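# Assemble two printed parts to match the displayed model

## Task

Join the two printed parts so they match the assembled example on the stand. The robot must not topple or be left leaning, and no object may be knocked about or pushed out of the work area.

## Robot and tools

ROBOT. A Dexmate Vega on three wheels: two steerable, driven front wheels and a free rear caster. Seen from above it is 0.70 m long and 0.63 m wide (0.91 m with arms folded), and its front edge sits 0.35 m ahead of the base origin. The torso folds like a Z through torso_hip_rad, torso_knee_rad and torso_waist_rad. Chest forward lean = knee - hip - waist. Torso presets (hip, knee, waist): stand 0.469, 1.617, 1.048 (the start posture); stand_high 0.78, 1.57, 0.44; lean_20 0.52, 1.05, 0.18; lean_45 0.52, 1.05, -0.26; low_lean_45 0, 0, -0.79. The head has head_pan_rad, head_tilt_rad and head_camera_tilt_rad. Each arm has seven joints plus a gripper. The left joints are shoulder_pitch, shoulder_yaw, upper_arm_roll, elbow, forearm_roll, wrist_pitch and wrist_yaw. The right arm mirrors the left: negative right_shoulder_pitch_rad and negative right_wrist_pitch_rad swing down. Folded arm values, in that joint order: left 1, 0.5, -0.6, -2.5, 0, -0.9, 0; right -1, -0.5, 0.6, -2.5, 0, 0.9, 0. Fold both arms before going to low_lean_45.

FRAMES. All positions are in metres. The base frame sits on the floor at the base's turning point, 0.185 m behind the front axle, with x forward, y left and z up. left_hand and right_hand are printed in this frame. Each is a point between the fingers, 0.033 m back from the closed tips. The fingers point along the hand's z axis and close along its y axis, and the camera side faces -x. Printed hand positions can be off, more so at long reach. The odometry frame is the base frame as it was at the start. Headings are in rad, positive to the left.

TOOL move. One call carries one action plus an optional "cameras" list. Camera names are head_camera, left_wrist_camera, right_wrist_camera or "all"; [] means none. An action is one of two kinds. The first is "base" and/or "joints", optionally with "speeds" or "min_time_s". The second is "target" alone, optionally with "min_time_s". A call with no action just reports the state and images.
- base: exactly one key, each an offset from where the base last reported itself. translate_m in m, forward +, -2 to 2. strafe_m in m, left +, -2 to 2; it may drift up to about 0.02 rad in heading. rotate_rad in rad, counter-clockwise seen from above +, -3.2 to 3.2. The front wheels first steer to the new direction, which takes up to 1.1 s.
- joints: one object of absolute angles in rad, keyed by joint name, with each arm's joints under their own names. Ranges: hip 0 to 1.57; knee 0 to 3.141; waist -1.57 to 1.57. Left shoulder_pitch, upper_arm_roll and forearm_roll -3.041 to 3.041; left shoulder_yaw -0.423 to 1.523; elbow -3.041 to 0.214 (negative bends up); wrist_pitch -1.366 to 1.366; left wrist_yaw -1.348 to 1.087. Right shoulder_yaw -1.523 to 0.423; right wrist_yaw -1.087 to 1.348. Grippers 0 (shut) to 0.785. head_pan -2.792 to 2.792; head_tilt -1.483 to 1.483; head_camera_tilt -1.483 to 1.378. Torso joints named in one action arrive together.
- target: an absolute pose for one hand in the base frame. Give side ("left"/"right"), x, y, z in m (-3 to 3), and pitch_deg (-30 to 95; 90 is fingers down, 0 is level). Also give heading_deg (0 is fingers forward, + counter-clockwise) and optionally roll_deg (default 0, + clockwise seen from behind the hand); heading and roll run -360 to 360. line_only true refuses any move that is not a straight line. The move is checked against the robot's own body, not the scene. It goes straight (up to 45 cm) if it can; otherwise it follows an arc that can swing the elbow wide and flip the hand. "short (part of ...)" means you should resend the same target.
- speeds: top base speeds for this action only. translate_m 0.04 to 0.5 m/s (default 0.3); strafe_m 0.04 to 0.3; rotate_rad 0.1 to 0.6 rad/s.
- min_time_s: 0.1 to 8 s, the least time any arm or head motion takes.
An unknown key makes a call invalid, and an out-of-range value gets it refused. After a refusal, or a stop in a move or wait, the later move, wait and finished_scene calls in the same reply are skipped.

OTHER TOOLS. wait(seconds 0 to 10, cameras) lets the scene run and then returns the state. zoom_image(camera, region [x0,y0,x1,y1] in pixels, at most 504 by 504) enlarges part of the latest image. read_manual(section "licences") only returns licence text. finished_scene(scene 1) ends the scene for good, so the assembly must hold without the robot.

RESULTS. "move" reads "done" when every motion finished; otherwise it shows the worst status. The per-group statuses are base_status, joint_status, left_hand_status and right_hand_status. Their values: reached/short (with the error) or refused (with a reason); off_target (stopped short and may still push); contact_stop or time_out (the whole arm or torso group halts and drops its targets); not_followed; "joint command not followed" or "pose unreachable" (the arm-collision check acted); limit_stop_at_motor_heat. Base "done" only counts wheel turns, so slip counts as travel. If turned_by_imu shows more than 0.03 rad after a straight drive, the base probably struck something. A time_out, or a count near 0.000, means the base was blocked or a wheel could not steer. base_tilt gives lean in degrees. Joint torques are in N m, and motor temperatures appear per arm. Images can lag the state slightly.

GRIPPER. Open fingers form a V. The gap in metres at the hand point is about 0.24 x angle - 0.002. Pads touch at 0.011 rad. The reported angle does not show whether anything is held. Squeezing far below the fitting angle grips harder and can shoot a wide part out. A heavy part sags about 0.02 m.

AVOID. Tipping the robot: nothing prevents a fall. Driving fast with the chest forward and a load out. Arms hitting or pressing each other, including a gripper closing on the other hand. Contact torques near the load limits (wrist and forearm joints 23.7, elbow and upper-arm roll 76, shoulder 142 N m), which freeze the arm for 10 s. Long stretched-out or blocked holds that heat the motors to 80 °C. Driving into furniture, which the base will not stop for. Head pans with the head tilted steeply. Dropping parts, releasing a moving part, hard hits, and shoving items out of the work area.

Each tool is called after "Request:" as name([rows], argument=value, ...), one row to a line, values as JSON.

## Session

I'll start by looking at the scene.

Request:
move(cameras=["all"])

Scene clock: 0.00 s.
Joint torques (N m): no reading
Motor temperatures (°C): left_arm=[31 29 29 30 32 37 40] | right_arm=[29 29 30 33 35 37 35]
base_odometry: x=+0.000 y=+0.000 heading=+0.000
turned_by_wheels: +0.000
turned_by_imu: +0.000
base_tilt: forward=-0.5 right=+0.1
base_status: not commanded
joint_positions: torso_hip_rad=+0.469 torso_knee_rad=+1.617 torso_waist_rad=+1.048 left_shoulder_pitch_rad=+2.208 left_shoulder_yaw_rad=+0.019 left_upper_arm_roll_rad=-0.010 left_elbow_rad=-1.105 left_forearm_roll_rad=-0.012 left_wrist_pitch_rad=-0.481 left_wrist_yaw_rad=-0.018 left_gripper_rad=+0.005 right_shoulder_pitch_rad=-2.202 right_shoulder_yaw_rad=+0.012 right_upper_arm_roll_rad=+0.007 right_elbow_rad=-1.107 right_forearm_roll_rad=-0.015 right_wrist_pitch_rad=+0.483 right_wrist_yaw_rad=+0.000 right_gripper_rad=+0.005 head_pan_rad=+0.000 head_tilt_rad=+0.000 head_camera_tilt_rad=+0.000
joint_status: not commanded
chest: x=-0.0111 y=+0.0000 z=+1.4155 quat_wxyz=(+0.999, +0.000, +0.050, +0.000) (m; base frame)
left_hand: x=+0.1672 y=+0.2407 z=+0.6208 quat_wxyz=(+0.412, +0.004, +0.911, +0.000) pitch_deg=+41.3 heading_deg=-0.2 roll_deg=+0.4 back=up (m; base frame)
right_hand: x=+0.1739 y=-0.2265 z=+0.6230 quat_wxyz=(+0.417, +0.000, +0.909, +0.000) pitch_deg=+40.8 heading_deg=+0.0 roll_deg=-0.1 back=up (m; base frame)
pictures: head_camera, left_wrist_camera, right_wrist_camera

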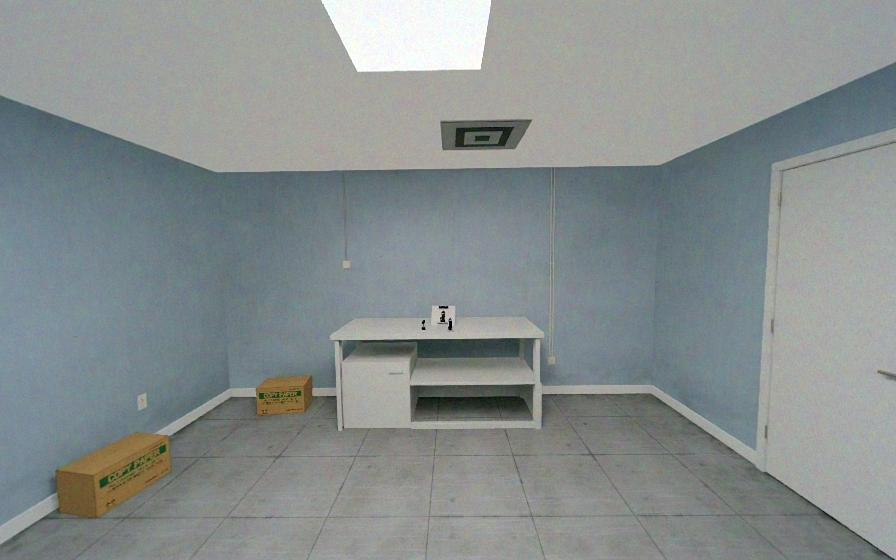

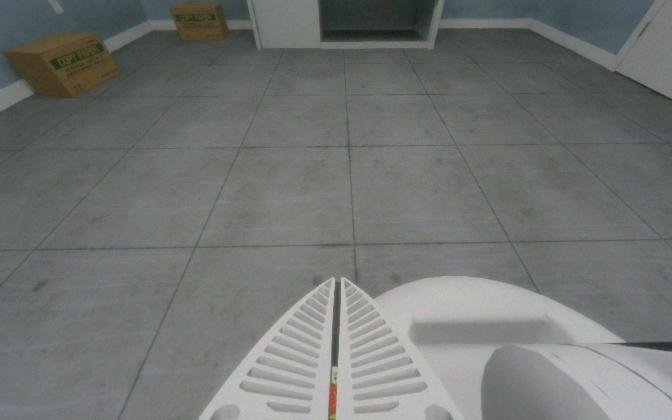

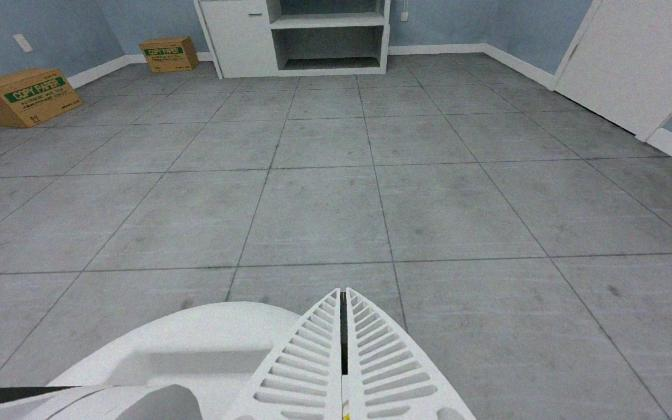

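Request:
zoom_image(camera="head_camera", region=[380, 280, 520, 360])

Request:
zoom_image(camera="head_camera", region=[410, 295, 470, 340])

Scaled by 3.600 from the camera's 896x560 image, which has a finer 960x600 frame.

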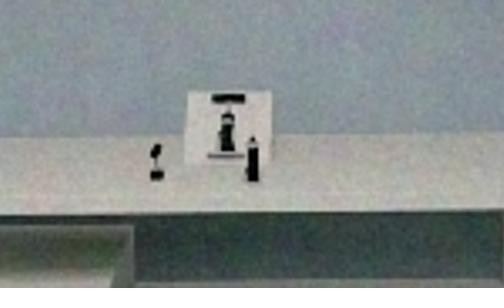

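Scaled by 8.400 from the camera's 896x560 image, which has a finer 960x600 frame.

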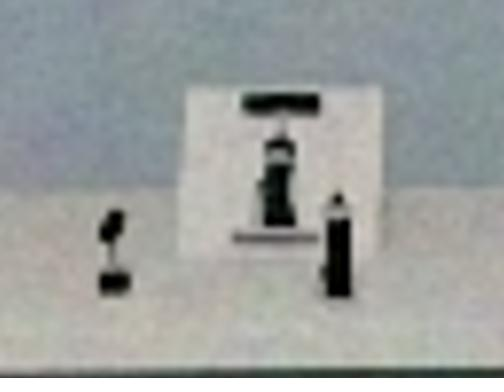

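Request:
move(base={"translate_m": 1.5}, joints={"head_camera_tilt_rad": 0.35}, cameras=["head_camera"])

Scene clock: 7.80 s.
Joint torques (N m): left_arm=[3.74 0.42 0.33 -0.68 -0.12 -1.13 0.09] | right_arm=[-4.59 -2.66 0.49 -2.96 0.15 1.42 -0.03]
move: done
base_odometry: x=+1.500 y=-0.001 heading=+0.000
turned_by_wheels: +0.000
turned_by_imu: -0.002
base_tilt: forward=-0.2 right=+0.1
base_status: done
joint_positions: torso_hip_rad=+0.469 torso_knee_rad=+1.617 torso_waist_rad=+1.048 left_shoulder_pitch_rad=+2.208 left_shoulder_yaw_rad=+0.019 left_upper_arm_roll_rad=-0.010 left_elbow_rad=-1.105 left_forearm_roll_rad=-0.012 left_wrist_pitch_rad=-0.481 left_wrist_yaw_rad=-0.018 left_gripper_rad=+0.005 right_shoulder_pitch_rad=-2.202 right_shoulder_yaw_rad=+0.012 right_upper_arm_roll_rad=+0.007 right_elbow_rad=-1.107 right_forearm_roll_rad=-0.015 right_wrist_pitch_rad=+0.483 right_wrist_yaw_rad=+0.000 right_gripper_rad=+0.005 head_pan_rad=+0.000 head_tilt_rad=+0.000 head_camera_tilt_rad=+0.350
joint_status: all done
chest: x=-0.0111 y=+0.0000 z=+1.4155 quat_wxyz=(+0.999, +0.000, +0.050, +0.000) (m; base frame)
left_hand: x=+0.1672 y=+0.2407 z=+0.6208 quat_wxyz=(+0.412, +0.004, +0.911, +0.000) pitch_deg=+41.3 heading_deg=-0.2 roll_deg=+0.4 back=up (m; base frame)
right_hand: x=+0.1739 y=-0.2265 z=+0.6230 quat_wxyz=(+0.417, -0.001, +0.909, +0.000) pitch_deg=+40.8 heading_deg=+0.0 roll_deg=-0.1 back=up (m; base frame)
pictures: head_camera

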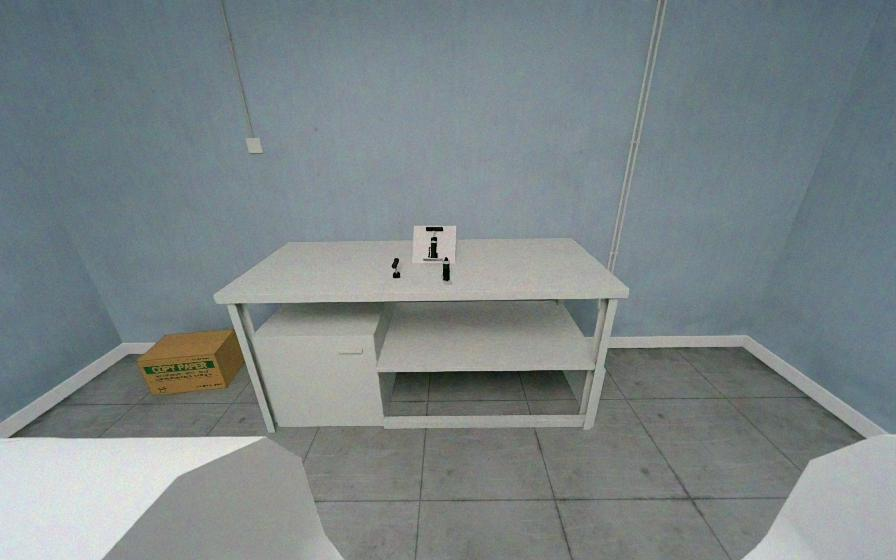

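Request:
zoom_image(camera="head_camera", region=[370, 215, 490, 295])

Request:
zoom_image(camera="head_camera", region=[405, 220, 465, 268])

Request:
zoom_image(camera="head_camera", region=[385, 250, 460, 290])

Scaled by 4.200 from the camera's 896x560 image, which has a finer 960x600 frame.

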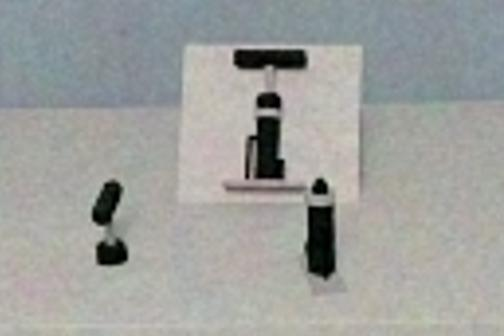

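Scaled by 8.400 from the camera's 896x560 image, which has a finer 960x600 frame.

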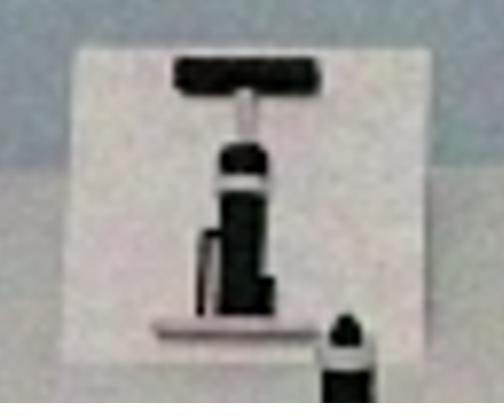

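Scaled by 6.720 from the camera's 896x560 image, which has a finer 960x600 frame.

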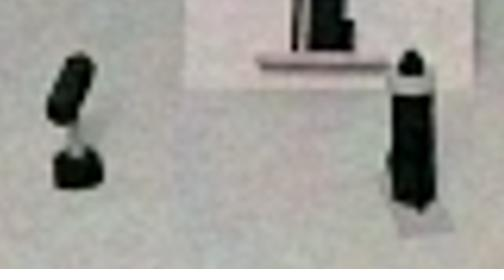

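Request:
move(target={"side": "left", "x": 0.42, "y": 0.28, "z": 1.05, "pitch_deg": 40, "heading_deg": 0})

Request:
move(target={"side": "right", "x": 0.42, "y": -0.28, "z": 1.05, "pitch_deg": 40, "heading_deg": 0}, cameras=["all"])

Scene clock: 17.97 s.
Joint torques (N m): left_arm=[1.24 5.98 -8.07 -2.99 1.06 1.53 0.33] | right_arm=[-3.78 1.21 0.54 -3.27 -0.2 1.28 -0.11]
move: done
base_odometry: x=+1.500 y=-0.001 heading=+0.000
turned_by_wheels: +0.000
turned_by_imu: -0.003
base_tilt: forward=-0.3 right=+0.1
base_status: not commanded
joint_positions: torso_hip_rad=+0.469 torso_knee_rad=+1.617 torso_waist_rad=+1.048 left_shoulder_pitch_rad=+2.646 left_shoulder_yaw_rad=+1.356 left_upper_arm_roll_rad=-0.687 left_elbow_rad=-2.570 left_forearm_roll_rad=+1.497 left_wrist_pitch_rad=-0.266 left_wrist_yaw_rad=-0.893 left_gripper_rad=+0.005 right_shoulder_pitch_rad=-2.202 right_shoulder_yaw_rad=+0.012 right_upper_arm_roll_rad=+0.007 right_elbow_rad=-1.107 right_forearm_roll_rad=-0.015 right_wrist_pitch_rad=+0.483 right_wrist_yaw_rad=+0.000 right_gripper_rad=+0.005 head_pan_rad=+0.000 head_tilt_rad=+0.000 head_camera_tilt_rad=+0.350
joint_status: not commanded
chest: x=-0.0111 y=+0.0000 z=+1.4155 quat_wxyz=(+0.999, +0.000, +0.050, +0.000) (m; base frame)
left_hand: x=+0.4193 y=+0.2822 z=+1.0477 quat_wxyz=(+0.001, +0.907, +0.004, +0.420) pitch_deg=+40.3 heading_deg=+0.1 roll_deg=-0.3 back=down (m; base frame)
left_hand_status: reached (checked arc [a long move; over the whole arc the hand travels 0.57 m to end 0.50 m from its start, up to 0.12 m off the straight line; left_forearm_roll_rad turns most, 1.51 rad; on the way or at its end the hand turns up to 180 deg from its attitude at the start], planned for 5.1 s): 3 mm and 0.5 deg off.
right_hand: x=+0.1739 y=-0.2265 z=+0.6230 quat_wxyz=(+0.417, -0.001, +0.909, +0.000) pitch_deg=+40.8 heading_deg=+0.0 roll_deg=-0.1 back=up (m; base frame)
pictures: none

Scene clock: 24.37 s.
Joint torques (N m): left_arm=[0.72 5.48 -7.97 -3.36 0.71 1.36 0.08] | right_arm=[-0.27 -4.35 11.61 -3.46 -0.71 -1.25 0.09]
move: done
base_odometry: x=+1.500 y=-0.001 heading=+0.000
turned_by_wheels: +0.000
turned_by_imu: -0.002
base_tilt: forward=-0.3 right=+0.1
base_status: not commanded
joint_positions: torso_hip_rad=+0.469 torso_knee_rad=+1.617 torso_waist_rad=+1.048 left_shoulder_pitch_rad=+2.647 left_shoulder_yaw_rad=+1.360 left_upper_arm_roll_rad=-0.689 left_elbow_rad=-2.575 left_forearm_roll_rad=+1.502 left_wrist_pitch_rad=-0.266 left_wrist_yaw_rad=-0.896 left_gripper_rad=+0.005 right_shoulder_pitch_rad=-2.613 right_shoulder_yaw_rad=-1.342 right_upper_arm_roll_rad=+0.661 right_elbow_rad=-2.574 right_forearm_roll_rad=-1.499 right_wrist_pitch_rad=+0.283 right_wrist_yaw_rad=+0.895 right_gripper_rad=+0.005 head_pan_rad=+0.000 head_tilt_rad=+0.000 head_camera_tilt_rad=+0.350
joint_status: not commanded
chest: x=-0.0111 y=+0.0000 z=+1.4155 quat_wxyz=(+0.999, +0.000, +0.050, +0.000) (m; base frame)
left_hand: x=+0.4199 y=+0.2801 z=+1.0498 quat_wxyz=(+0.000, +0.906, +0.000, +0.422) pitch_deg=+40.0 heading_deg=+0.0 roll_deg=+0.0 back=down (m; base frame)
right_hand: x=+0.4193 y=-0.2822 z=+1.0475 quat_wxyz=(+0.001, -0.908, +0.004, -0.420) pitch_deg=+40.3 heading_deg=-0.1 roll_deg=+0.3 back=down (m; base frame)
right_hand_status: reached (checked arc [a long move; over the whole arc the hand travels 0.56 m to end 0.50 m from its start, up to 0.12 m off the straight line; right_forearm_roll_rad turns most, 1.49 rad; on the way or at its end the hand turns up to 180 deg from its attitude at the start], planned for 5.0 s): 3 mm and 0.6 deg off.
pictures: head_camera, left_wrist_camera, right_wrist_camera

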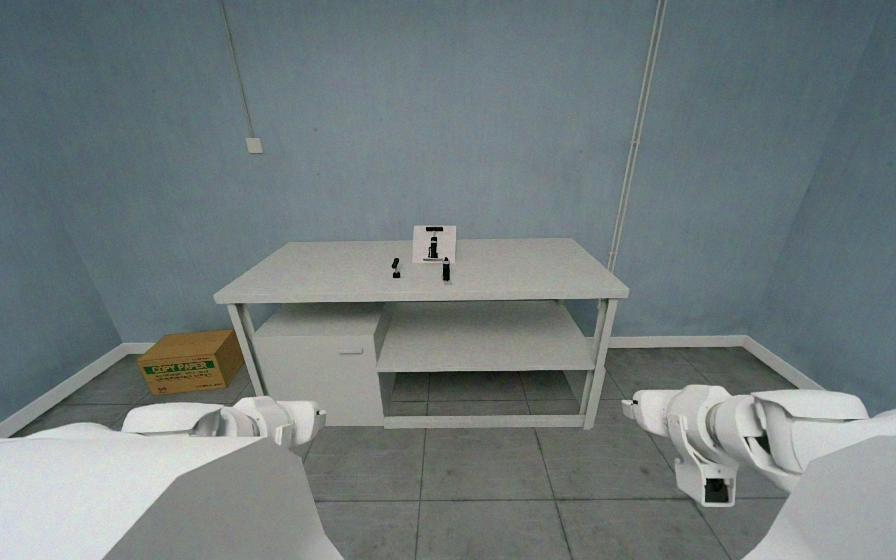

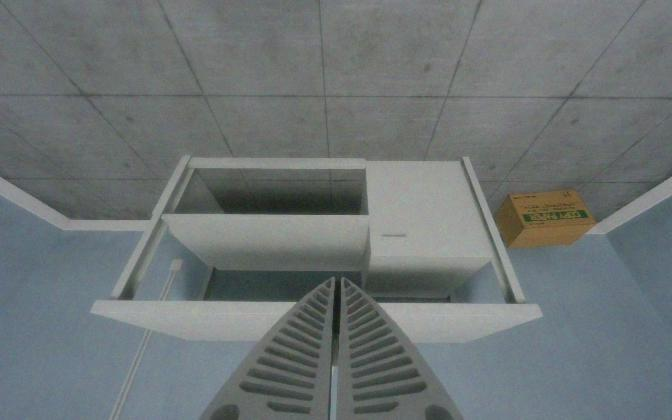

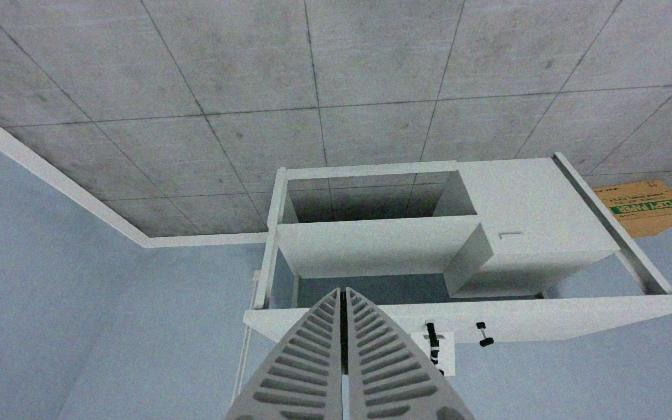

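Request:
move(base={"translate_m": 0.6}, joints={"head_camera_tilt_rad": 0.55}, cameras=["all"])

Scene clock: 30.17 s.
Joint torques (N m): left_arm=[0.25 5.9 -9.16 -2.6 1.17 0.51 -0.08] | right_arm=[-0.39 -3.44 10.58 -5.14 -0.47 -1.47 0.48]
move: done
base_odometry: x=+2.100 y=-0.001 heading=+0.001
turned_by_wheels: +0.000
turned_by_imu: -0.002
base_tilt: forward=-0.2 right=+0.4
base_status: done
joint_positions: torso_hip_rad=+0.469 torso_knee_rad=+1.617 torso_waist_rad=+1.048 left_shoulder_pitch_rad=+2.647 left_shoulder_yaw_rad=+1.360 left_upper_arm_roll_rad=-0.689 left_elbow_rad=-2.575 left_forearm_roll_rad=+1.502 left_wrist_pitch_rad=-0.266 left_wrist_yaw_rad=-0.896 left_gripper_rad=+0.005 right_shoulder_pitch_rad=-2.614 right_shoulder_yaw_rad=-1.346 right_upper_arm_roll_rad=+0.664 right_elbow_rad=-2.579 right_forearm_roll_rad=-1.504 right_wrist_pitch_rad=+0.282 right_wrist_yaw_rad=+0.898 right_gripper_rad=+0.005 head_pan_rad=+0.000 head_tilt_rad=+0.000 head_camera_tilt_rad=+0.550
joint_status: all done
chest: x=-0.0110 y=+0.0000 z=+1.4155 quat_wxyz=(+0.999, +0.000, +0.050, +0.000) (m; base frame)
left_hand: x=+0.4200 y=+0.2800 z=+1.0498 quat_wxyz=(+0.000, +0.906, +0.000, +0.422) pitch_deg=+40.0 heading_deg=+0.0 roll_deg=+0.0 back=down (m; base frame)
right_hand: x=+0.4199 y=-0.2801 z=+1.0498 quat_wxyz=(+0.000, -0.906, +0.000, -0.422) pitch_deg=+40.0 heading_deg=+0.0 roll_deg=+0.0 back=down (m; base frame)
pictures: head_camera, left_wrist_camera, right_wrist_camera

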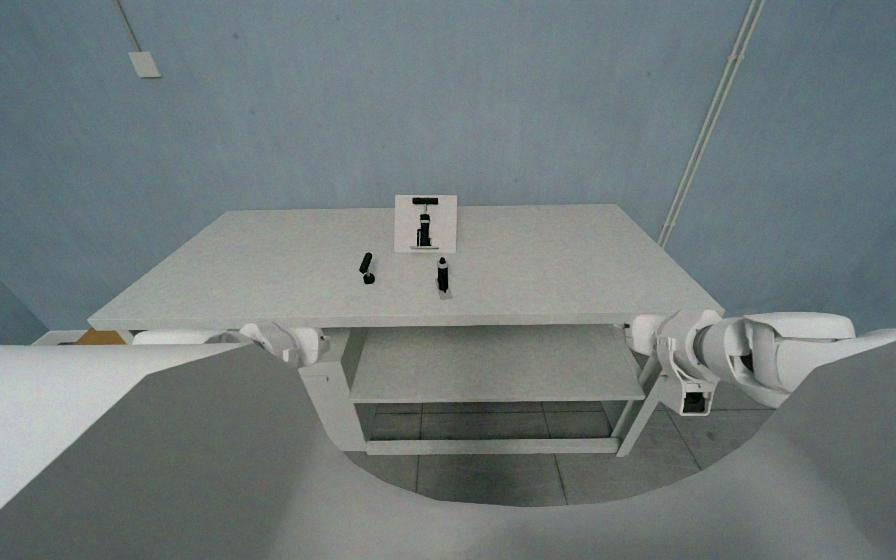

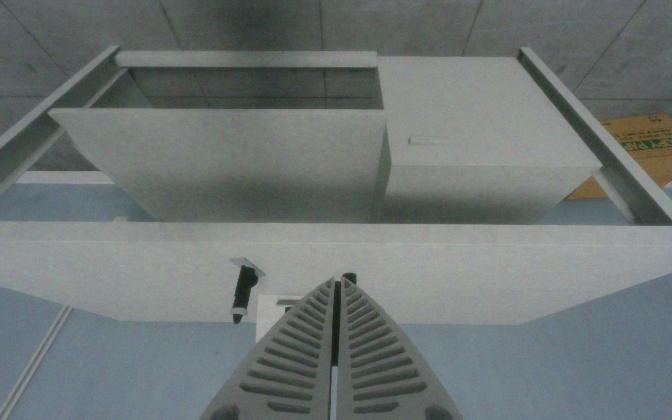

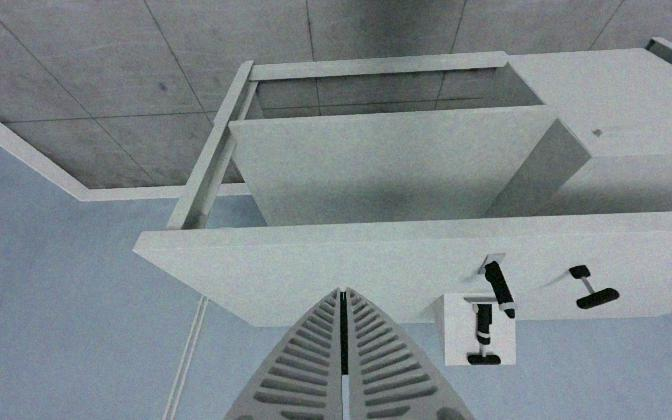

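Request:
zoom_image(camera="head_camera", region=[340, 185, 480, 305])

Request:
zoom_image(camera="head_camera", region=[390, 190, 460, 255])

Request:
zoom_image(camera="head_camera", region=[345, 245, 465, 305])

Request:
zoom_image(camera="right_wrist_camera", region=[430, 240, 640, 375])

Scaled by 3.600 from the camera's 896x560 image, which has a finer 960x600 frame.

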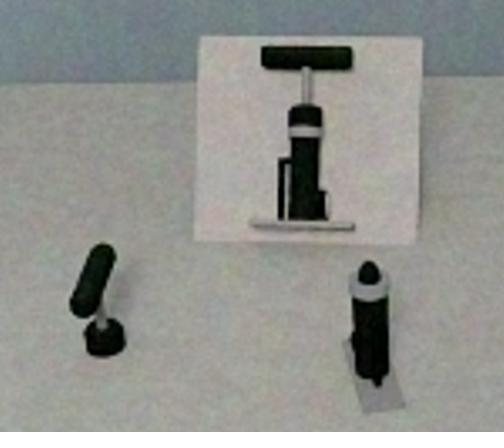

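Scaled by 7.200 from the camera's 896x560 image, which has a finer 960x600 frame.

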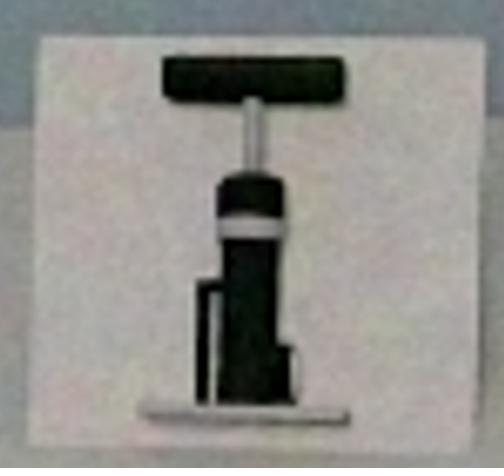

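Scaled by 4.200 from the camera's 896x560 image, which has a finer 960x600 frame.

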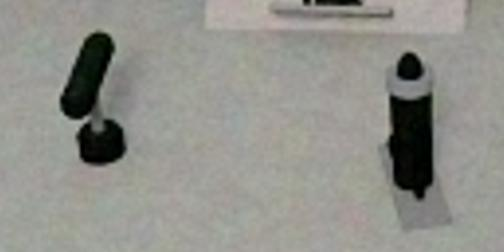

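Scaled by 2.400 from the camera's 672x420 image, which has a finer 960x600 frame.

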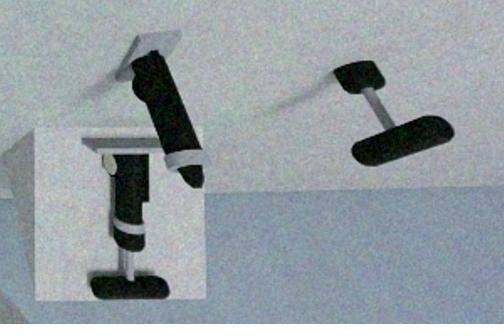

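Request:
move(joints={"left_shoulder_pitch_rad": 1.4, "left_shoulder_yaw_rad": 0.05, "left_upper_arm_roll_rad": 0, "left_elbow_rad": -1.9, "left_forearm_roll_rad": 0, "left_wrist_pitch_rad": 1.1, "left_wrist_yaw_rad": 0, "right_shoulder_pitch_rad": -1.4, "right_shoulder_yaw_rad": -0.05, "right_upper_arm_roll_rad": 0, "right_elbow_rad": -1.9, "right_forearm_roll_rad": 0, "right_wrist_pitch_rad": -1.1, "right_wrist_yaw_rad": 0}, min_time_s=6, cameras=["all"])

Scene clock: 48.47 s.
Joint torques (N m): left_arm=[-20.51 -0.84 1.61 -5.87 0.01 -1.62 0.52] | right_arm=[20.76 -0.34 -2.03 -4.17 0.17 0.78 -0.21]
move: done
base_odometry: x=+2.100 y=-0.001 heading=+0.001
turned_by_wheels: +0.000
turned_by_imu: -0.003
base_tilt: forward=-0.1 right=+0.1
base_status: not commanded
joint_positions: torso_hip_rad=+0.469 torso_knee_rad=+1.617 torso_waist_rad=+1.048 left_shoulder_pitch_rad=+1.405 left_shoulder_yaw_rad=+0.054 left_upper_arm_roll_rad=-0.003 left_elbow_rad=-1.902 left_forearm_roll_rad=+0.005 left_wrist_pitch_rad=+1.096 left_wrist_yaw_rad=-0.003 left_gripper_rad=+0.005 right_shoulder_pitch_rad=-1.404 right_shoulder_yaw_rad=-0.054 right_upper_arm_roll_rad=+0.003 right_elbow_rad=-1.903 right_forearm_roll_rad=-0.005 right_wrist_pitch_rad=-1.096 right_wrist_yaw_rad=+0.003 right_gripper_rad=+0.005 head_pan_rad=+0.000 head_tilt_rad=+0.000 head_camera_tilt_rad=+0.550
joint_status: all done
chest: x=-0.0110 y=+0.0000 z=+1.4155 quat_wxyz=(+0.999, +0.000, +0.050, +0.000) (m; base frame)
left_hand: x=+0.6282 y=+0.2582 z=+0.9266 quat_wxyz=(+0.422, +0.009, +0.906, +0.027) pitch_deg=+39.9 heading_deg=+3.0 roll_deg=+4.2 back=up (m; base frame)
right_hand: x=+0.6283 y=-0.2584 z=+0.9268 quat_wxyz=(+0.423, -0.009, +0.906, -0.027) pitch_deg=+39.9 heading_deg=-3.0 roll_deg=-4.2 back=up (m; base frame)
pictures: head_camera, left_wrist_camera, right_wrist_camera

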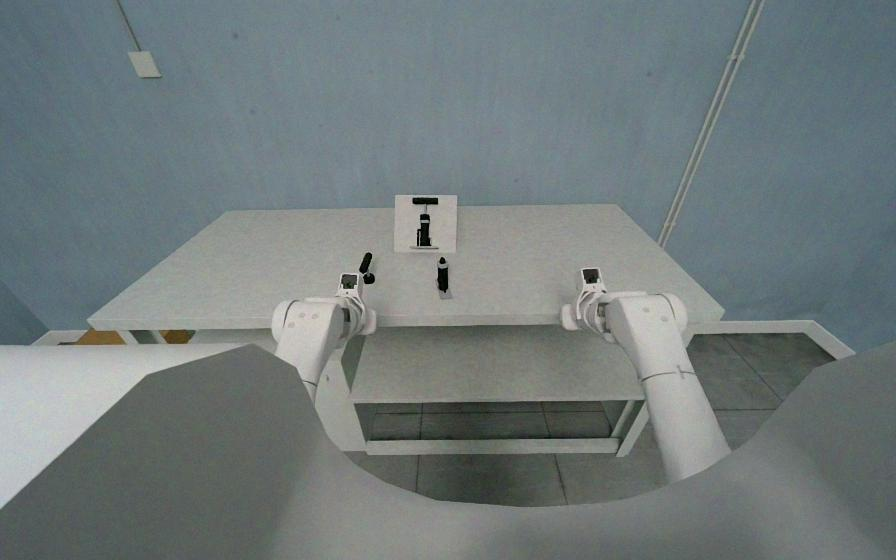

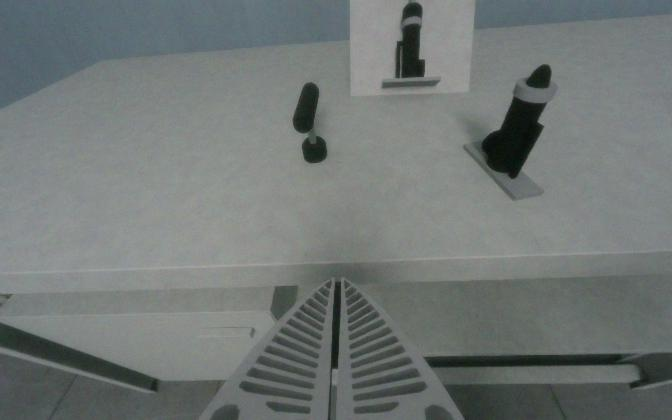

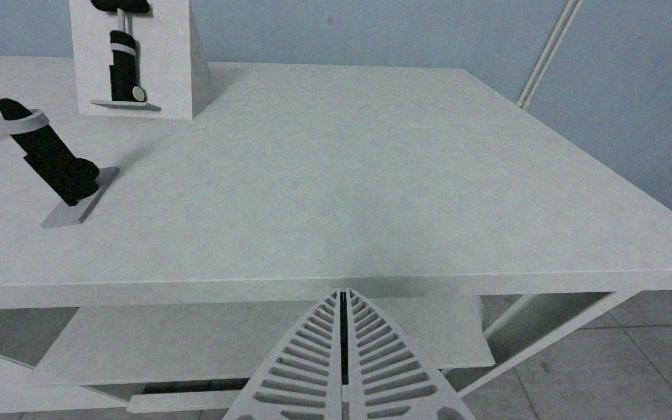

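Request:
zoom_image(camera="left_wrist_camera", region=[260, 0, 580, 220])

Request:
zoom_image(camera="left_wrist_camera", region=[440, 50, 580, 210])

Request:
zoom_image(camera="left_wrist_camera", region=[340, 0, 490, 110])

Request:
zoom_image(camera="left_wrist_camera", region=[270, 70, 350, 180])

Request:
zoom_image(camera="right_wrist_camera", region=[0, 0, 220, 240])

Scaled by 1.575 from the camera's 672x420 image, which has a finer 960x600 frame.

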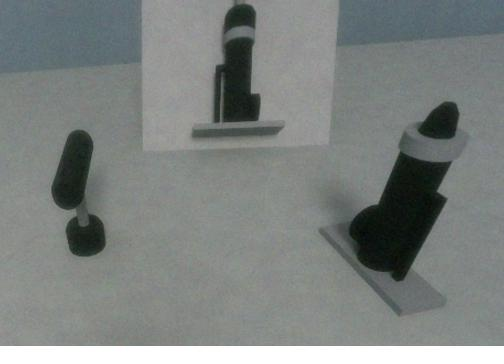

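Scaled by 3.150 from the camera's 672x420 image, which has a finer 960x600 frame.

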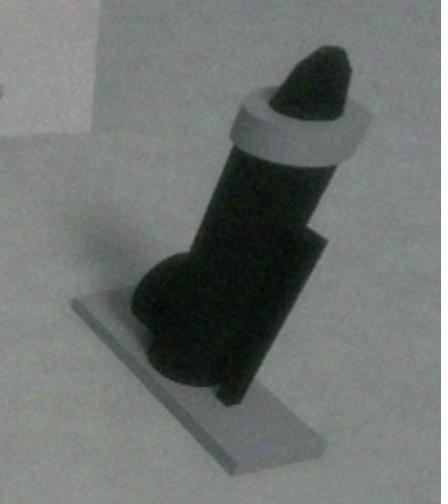

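Scaled by 3.360 from the camera's 672x420 image, which has a finer 960x600 frame.

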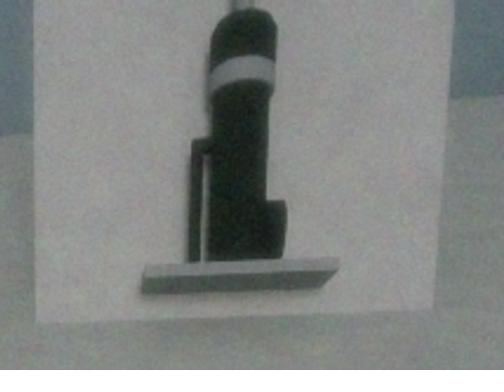

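Scaled by 4.582 from the camera's 672x420 image, which has a finer 960x600 frame.

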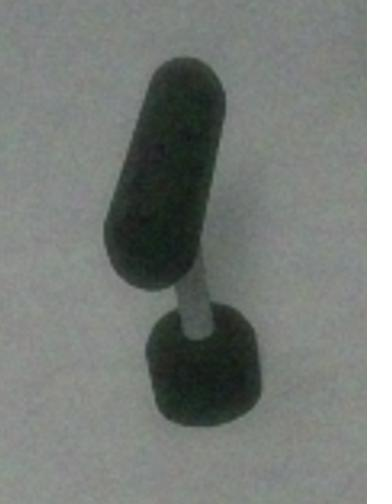

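Scaled by 2.100 from the camera's 672x420 image, which has a finer 960x600 frame.

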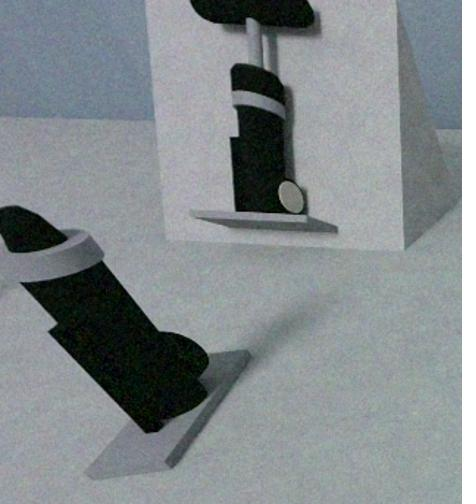

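Request:
move(joints={"left_shoulder_pitch_rad": 1.6, "left_elbow_rad": -2.3, "left_wrist_pitch_rad": 1.2, "right_shoulder_pitch_rad": -1.6, "right_elbow_rad": -2.3, "right_wrist_pitch_rad": -1.2, "head_camera_tilt_rad": 0.75})

Request:
move(base={"translate_m": 0.22}, cameras=["all"])

Scene clock: 54.47 s.
Joint torques (N m): left_arm=[-3.76 -0.27 1.37 -6.97 0.21 -2.09 0.64] | right_arm=[4.86 0.22 -3.42 -8.58 0.05 1.51 -0.22]
move: done
base_odometry: x=+2.100 y=-0.001 heading=+0.001
turned_by_wheels: +0.000
turned_by_imu: -0.002
base_tilt: forward=-0.2 right=+0.0
base_status: not commanded
joint_positions: torso_hip_rad=+0.469 torso_knee_rad=+1.617 torso_waist_rad=+1.048 left_shoulder_pitch_rad=+1.597 left_shoulder_yaw_rad=+0.050 left_upper_arm_roll_rad=+0.000 left_elbow_rad=-2.295 left_forearm_roll_rad=+0.000 left_wrist_pitch_rad=+1.199 left_wrist_yaw_rad=+0.000 left_gripper_rad=+0.005 right_shoulder_pitch_rad=-1.597 right_shoulder_yaw_rad=-0.050 right_upper_arm_roll_rad=+0.000 right_elbow_rad=-2.295 right_forearm_roll_rad=+0.000 right_wrist_pitch_rad=-1.199 right_wrist_yaw_rad=+0.000 right_gripper_rad=+0.005 head_pan_rad=+0.000 head_tilt_rad=+0.000 head_camera_tilt_rad=+0.750
joint_status: all done
chest: x=-0.0110 y=+0.0000 z=+1.4155 quat_wxyz=(+0.999, +0.000, +0.050, +0.000) (m; base frame)
left_hand: x=+0.5704 y=+0.2445 z=+0.9964 quat_wxyz=(+0.466, +0.014, +0.885, +0.021) pitch_deg=+34.4 heading_deg=+1.6 roll_deg=+3.5 back=up (m; base frame)
right_hand: x=+0.5704 y=-0.2448 z=+0.9964 quat_wxyz=(+0.466, -0.014, +0.885, -0.021) pitch_deg=+34.4 heading_deg=-1.6 roll_deg=-3.5 back=up (m; base frame)
pictures: none

Scene clock: 56.77 s.
Joint torques (N m): left_arm=[-3.61 -0.59 1.43 -6.63 0.3 -1.11 0.27] | right_arm=[6.8 1.96 -2.39 -6.76 -0.09 1.34 -0.35]
move: done
base_odometry: x=+2.320 y=-0.001 heading=+0.001
turned_by_wheels: +0.000
turned_by_imu: +0.000
base_tilt: forward=-0.2 right=+0.1
base_status: done
joint_positions: torso_hip_rad=+0.469 torso_knee_rad=+1.617 torso_waist_rad=+1.048 left_shoulder_pitch_rad=+1.600 left_shoulder_yaw_rad=+0.050 left_upper_arm_roll_rad=+0.000 left_elbow_rad=-2.300 left_forearm_roll_rad=+0.000 left_wrist_pitch_rad=+1.200 left_wrist_yaw_rad=+0.000 left_gripper_rad=+0.005 right_shoulder_pitch_rad=-1.600 right_shoulder_yaw_rad=-0.050 right_upper_arm_roll_rad=+0.000 right_elbow_rad=-2.300 right_forearm_roll_rad=+0.000 right_wrist_pitch_rad=-1.200 right_wrist_yaw_rad=+0.000 right_gripper_rad=+0.005 head_pan_rad=+0.000 head_tilt_rad=+0.000 head_camera_tilt_rad=+0.750
joint_status: not commanded
chest: x=-0.0110 y=+0.0000 z=+1.4155 quat_wxyz=(+0.999, +0.000, +0.050, +0.000) (m; base frame)
left_hand: x=+0.5696 y=+0.2444 z=+0.9971 quat_wxyz=(+0.466, +0.014, +0.884, +0.020) pitch_deg=+34.4 heading_deg=+1.6 roll_deg=+3.4 back=up (m; base frame)
right_hand: x=+0.5696 y=-0.2447 z=+0.9971 quat_wxyz=(+0.466, -0.014, +0.884, -0.021) pitch_deg=+34.4 heading_deg=-1.6 roll_deg=-3.4 back=up (m; base frame)
pictures: head_camera, left_wrist_camera, right_wrist_camera

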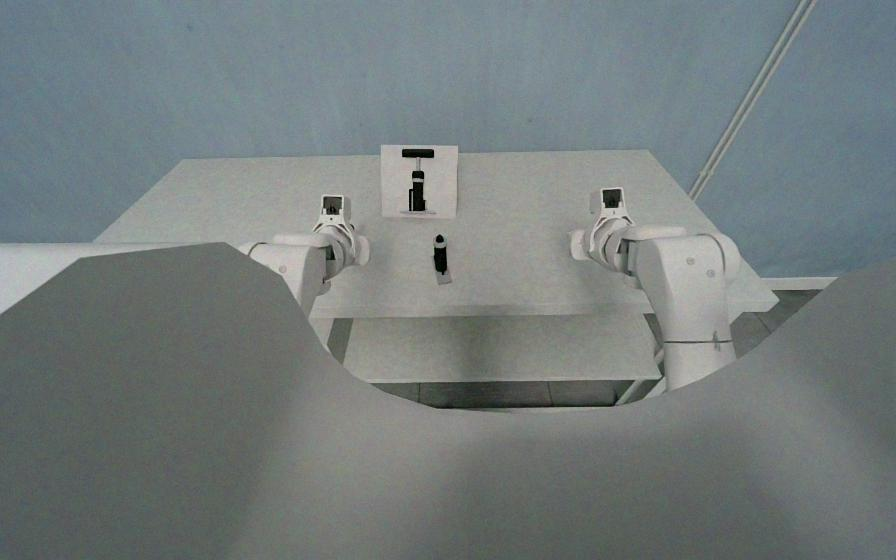

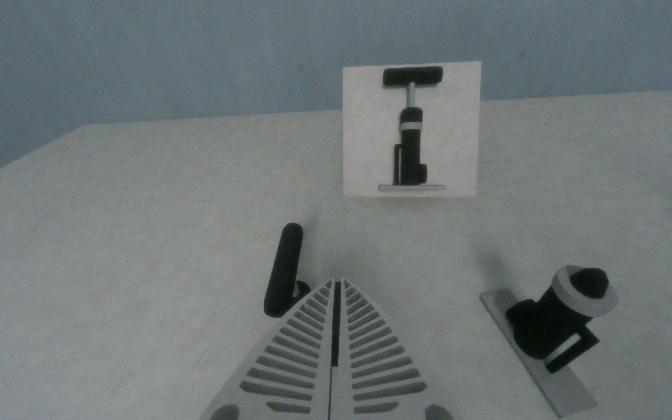

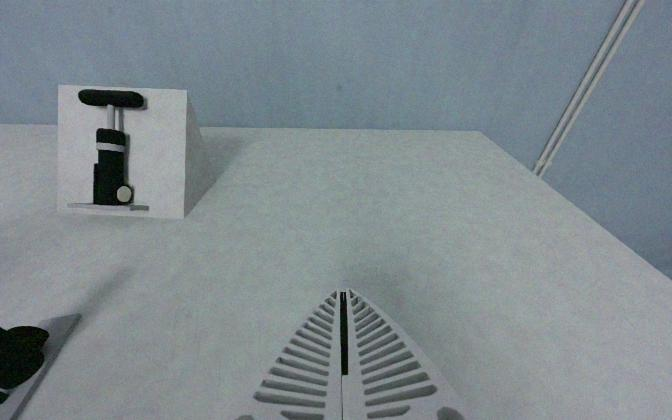

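Request:
zoom_image(camera="left_wrist_camera", region=[460, 240, 640, 420])

Request:
zoom_image(camera="left_wrist_camera", region=[240, 200, 340, 340])

Request:
zoom_image(camera="left_wrist_camera", region=[330, 50, 490, 210])

Request:
zoom_image(camera="head_camera", region=[370, 140, 480, 290])

Scaled by 2.800 from the camera's 672x420 image, which has a finer 960x600 frame.

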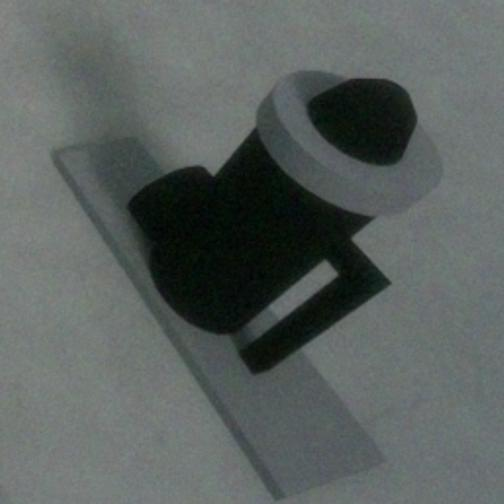

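Scaled by 3.600 from the camera's 672x420 image, which has a finer 960x600 frame.

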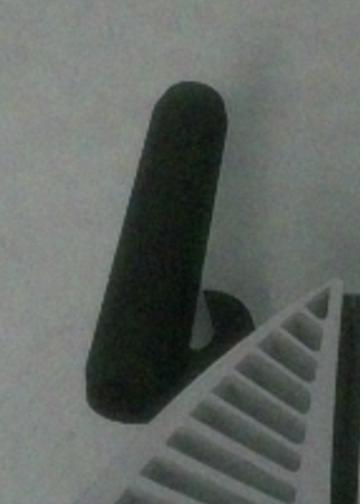

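Scaled by 3.150 from the camera's 672x420 image, which has a finer 960x600 frame.

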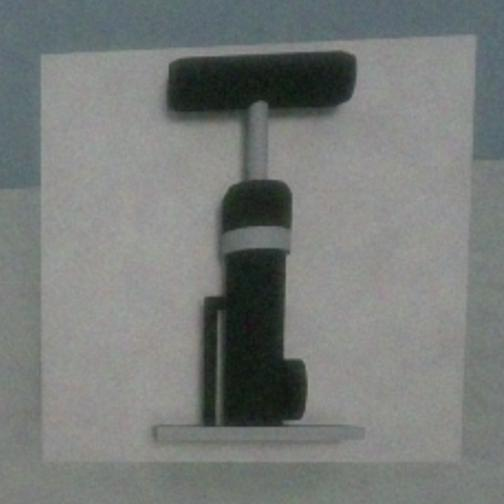

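Scaled by 3.360 from the camera's 896x560 image, which has a finer 960x600 frame.

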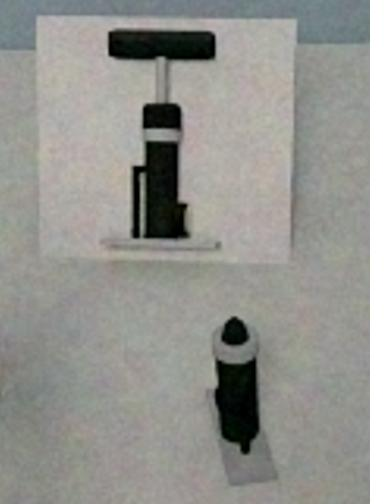

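Request:
move(target={"side": "left", "x": 0.51, "y": 0.0, "z": 0.99, "pitch_deg": 49, "heading_deg": 0}, cameras=["all"])

Scene clock: 62.13 s.
Joint torques (N m): left_arm=[-3.41 -4 1.31 -8.17 0.17 -1.26 0.19] | right_arm=[5.34 1.15 -2.45 -7.85 -0.05 1.98 -0.21]
move: refused
base_odometry: x=+2.320 y=-0.001 heading=+0.001
turned_by_wheels: +0.000
turned_by_imu: -0.001
base_tilt: forward=-0.3 right=+0.2
base_status: not commanded
joint_positions: torso_hip_rad=+0.469 torso_knee_rad=+1.617 torso_waist_rad=+1.048 left_shoulder_pitch_rad=+1.600 left_shoulder_yaw_rad=+0.050 left_upper_arm_roll_rad=+0.000 left_elbow_rad=-2.300 left_forearm_roll_rad=+0.000 left_wrist_pitch_rad=+1.200 left_wrist_yaw_rad=+0.000 left_gripper_rad=+0.005 right_shoulder_pitch_rad=-1.600 right_shoulder_yaw_rad=-0.050 right_upper_arm_roll_rad=+0.000 right_elbow_rad=-2.300 right_forearm_roll_rad=+0.000 right_wrist_pitch_rad=-1.200 right_wrist_yaw_rad=+0.000 right_gripper_rad=+0.005 head_pan_rad=+0.000 head_tilt_rad=+0.000 head_camera_tilt_rad=+0.750
joint_status: not commanded
chest: x=-0.0110 y=+0.0000 z=+1.4155 quat_wxyz=(+0.999, +0.000, +0.050, +0.000) (m; base frame)
left_hand: x=+0.5696 y=+0.2444 z=+0.9971 quat_wxyz=(+0.466, +0.014, +0.884, +0.020) pitch_deg=+34.4 heading_deg=+1.6 roll_deg=+3.4 back=up (m; base frame)
left_hand_status: refused: neither the straight line nor an arc passes: the line comes too near the robot; the best arc brings the left finger within 1.9 cm of the right wrist (limit 2.0). Nothing moved.
right_hand: x=+0.5696 y=-0.2447 z=+0.9971 quat_wxyz=(+0.466, -0.014, +0.884, -0.021) pitch_deg=+34.4 heading_deg=-1.6 roll_deg=-3.4 back=up (m; base frame)
pictures: head_camera, left_wrist_camera, right_wrist_camera

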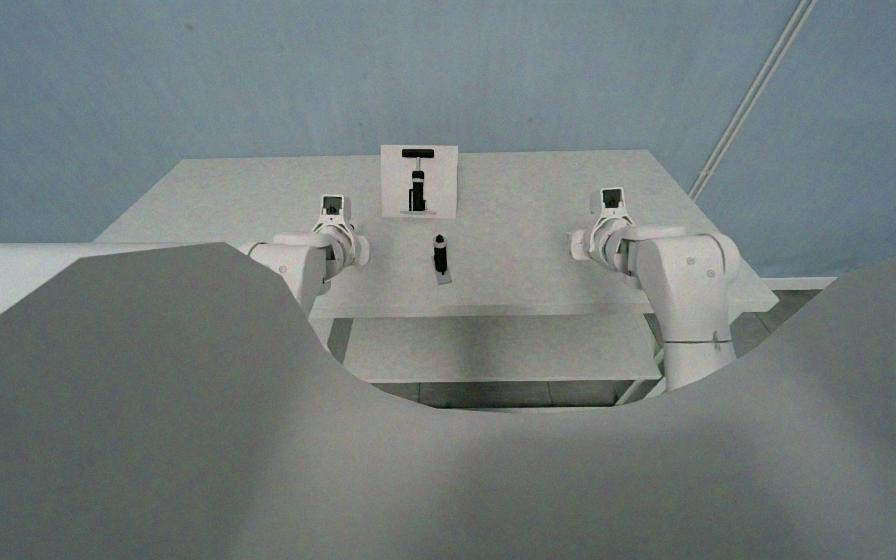

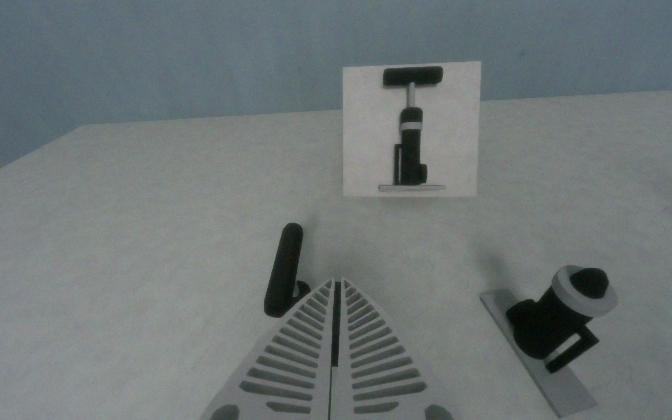

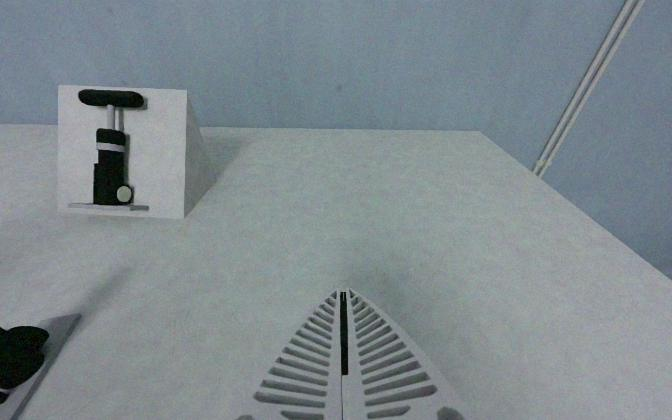

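Request:
move(target={"side": "right", "x": 0.42, "y": -0.25, "z": 1.02, "pitch_deg": 28, "heading_deg": 45}, cameras=["head_camera", "right_wrist_camera"])

Scene clock: 67.90 s.
Joint torques (N m): left_arm=[-3.78 -0.28 1.52 -7.38 0.49 -1.53 0.16] | right_arm=[-0.39 -5.85 10.43 -5.48 1.17 0.76 0]
move: done
base_odometry: x=+2.320 y=-0.001 heading=+0.001
turned_by_wheels: +0.000
turned_by_imu: -0.002
base_tilt: forward=-0.4 right=+0.4
base_status: not commanded
joint_positions: torso_hip_rad=+0.469 torso_knee_rad=+1.617 torso_waist_rad=+1.048 left_shoulder_pitch_rad=+1.600 left_shoulder_yaw_rad=+0.050 left_upper_arm_roll_rad=+0.000 left_elbow_rad=-2.300 left_forearm_roll_rad=+0.000 left_wrist_pitch_rad=+1.200 left_wrist_yaw_rad=+0.000 left_gripper_rad=+0.005 right_shoulder_pitch_rad=-2.052 right_shoulder_yaw_rad=-0.553 right_upper_arm_roll_rad=+0.490 right_elbow_rad=-2.183 right_forearm_roll_rad=+0.319 right_wrist_pitch_rad=-0.501 right_wrist_yaw_rad=+0.944 right_gripper_rad=+0.005 head_pan_rad=+0.000 head_tilt_rad=+0.000 head_camera_tilt_rad=+0.750
joint_status: not commanded
chest: x=-0.0110 y=+0.0000 z=+1.4155 quat_wxyz=(+0.999, +0.000, +0.050, +0.000) (m; base frame)
left_hand: x=+0.5696 y=+0.2444 z=+0.9971 quat_wxyz=(+0.466, +0.014, +0.884, +0.020) pitch_deg=+34.4 heading_deg=+1.6 roll_deg=+3.4 back=up (m; base frame)
right_hand: x=+0.4209 y=-0.2497 z=+1.0197 quat_wxyz=(+0.476, -0.326, +0.793, +0.196) pitch_deg=+28.0 heading_deg=+44.8 roll_deg=+0.0 back=up (m; base frame)
right_hand_status: reached (straight line, planned for 3.3 s): 1 mm and 0.2 deg off.
pictures: head_camera, right_wrist_camera

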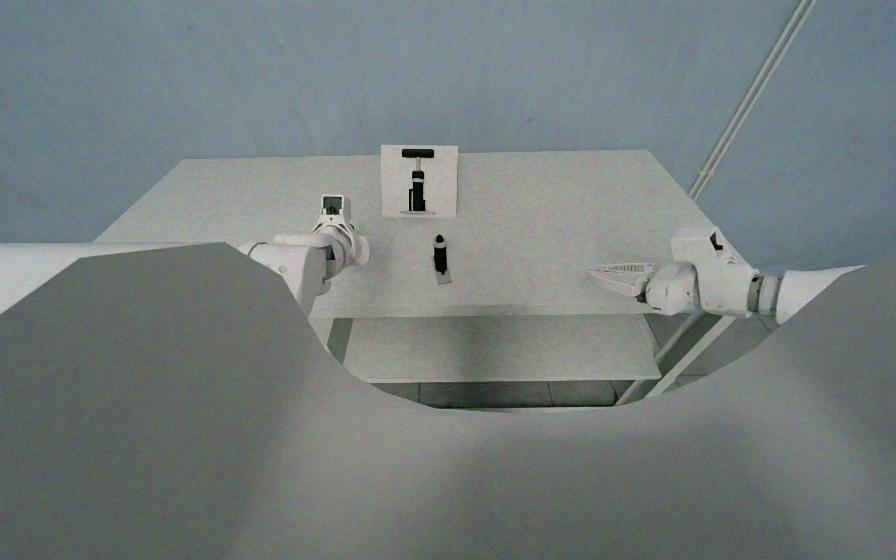

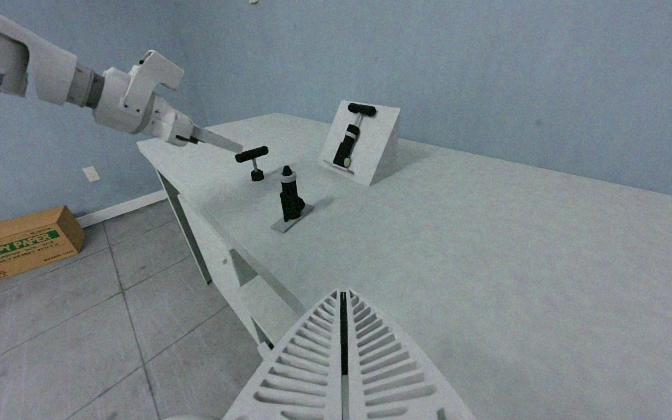

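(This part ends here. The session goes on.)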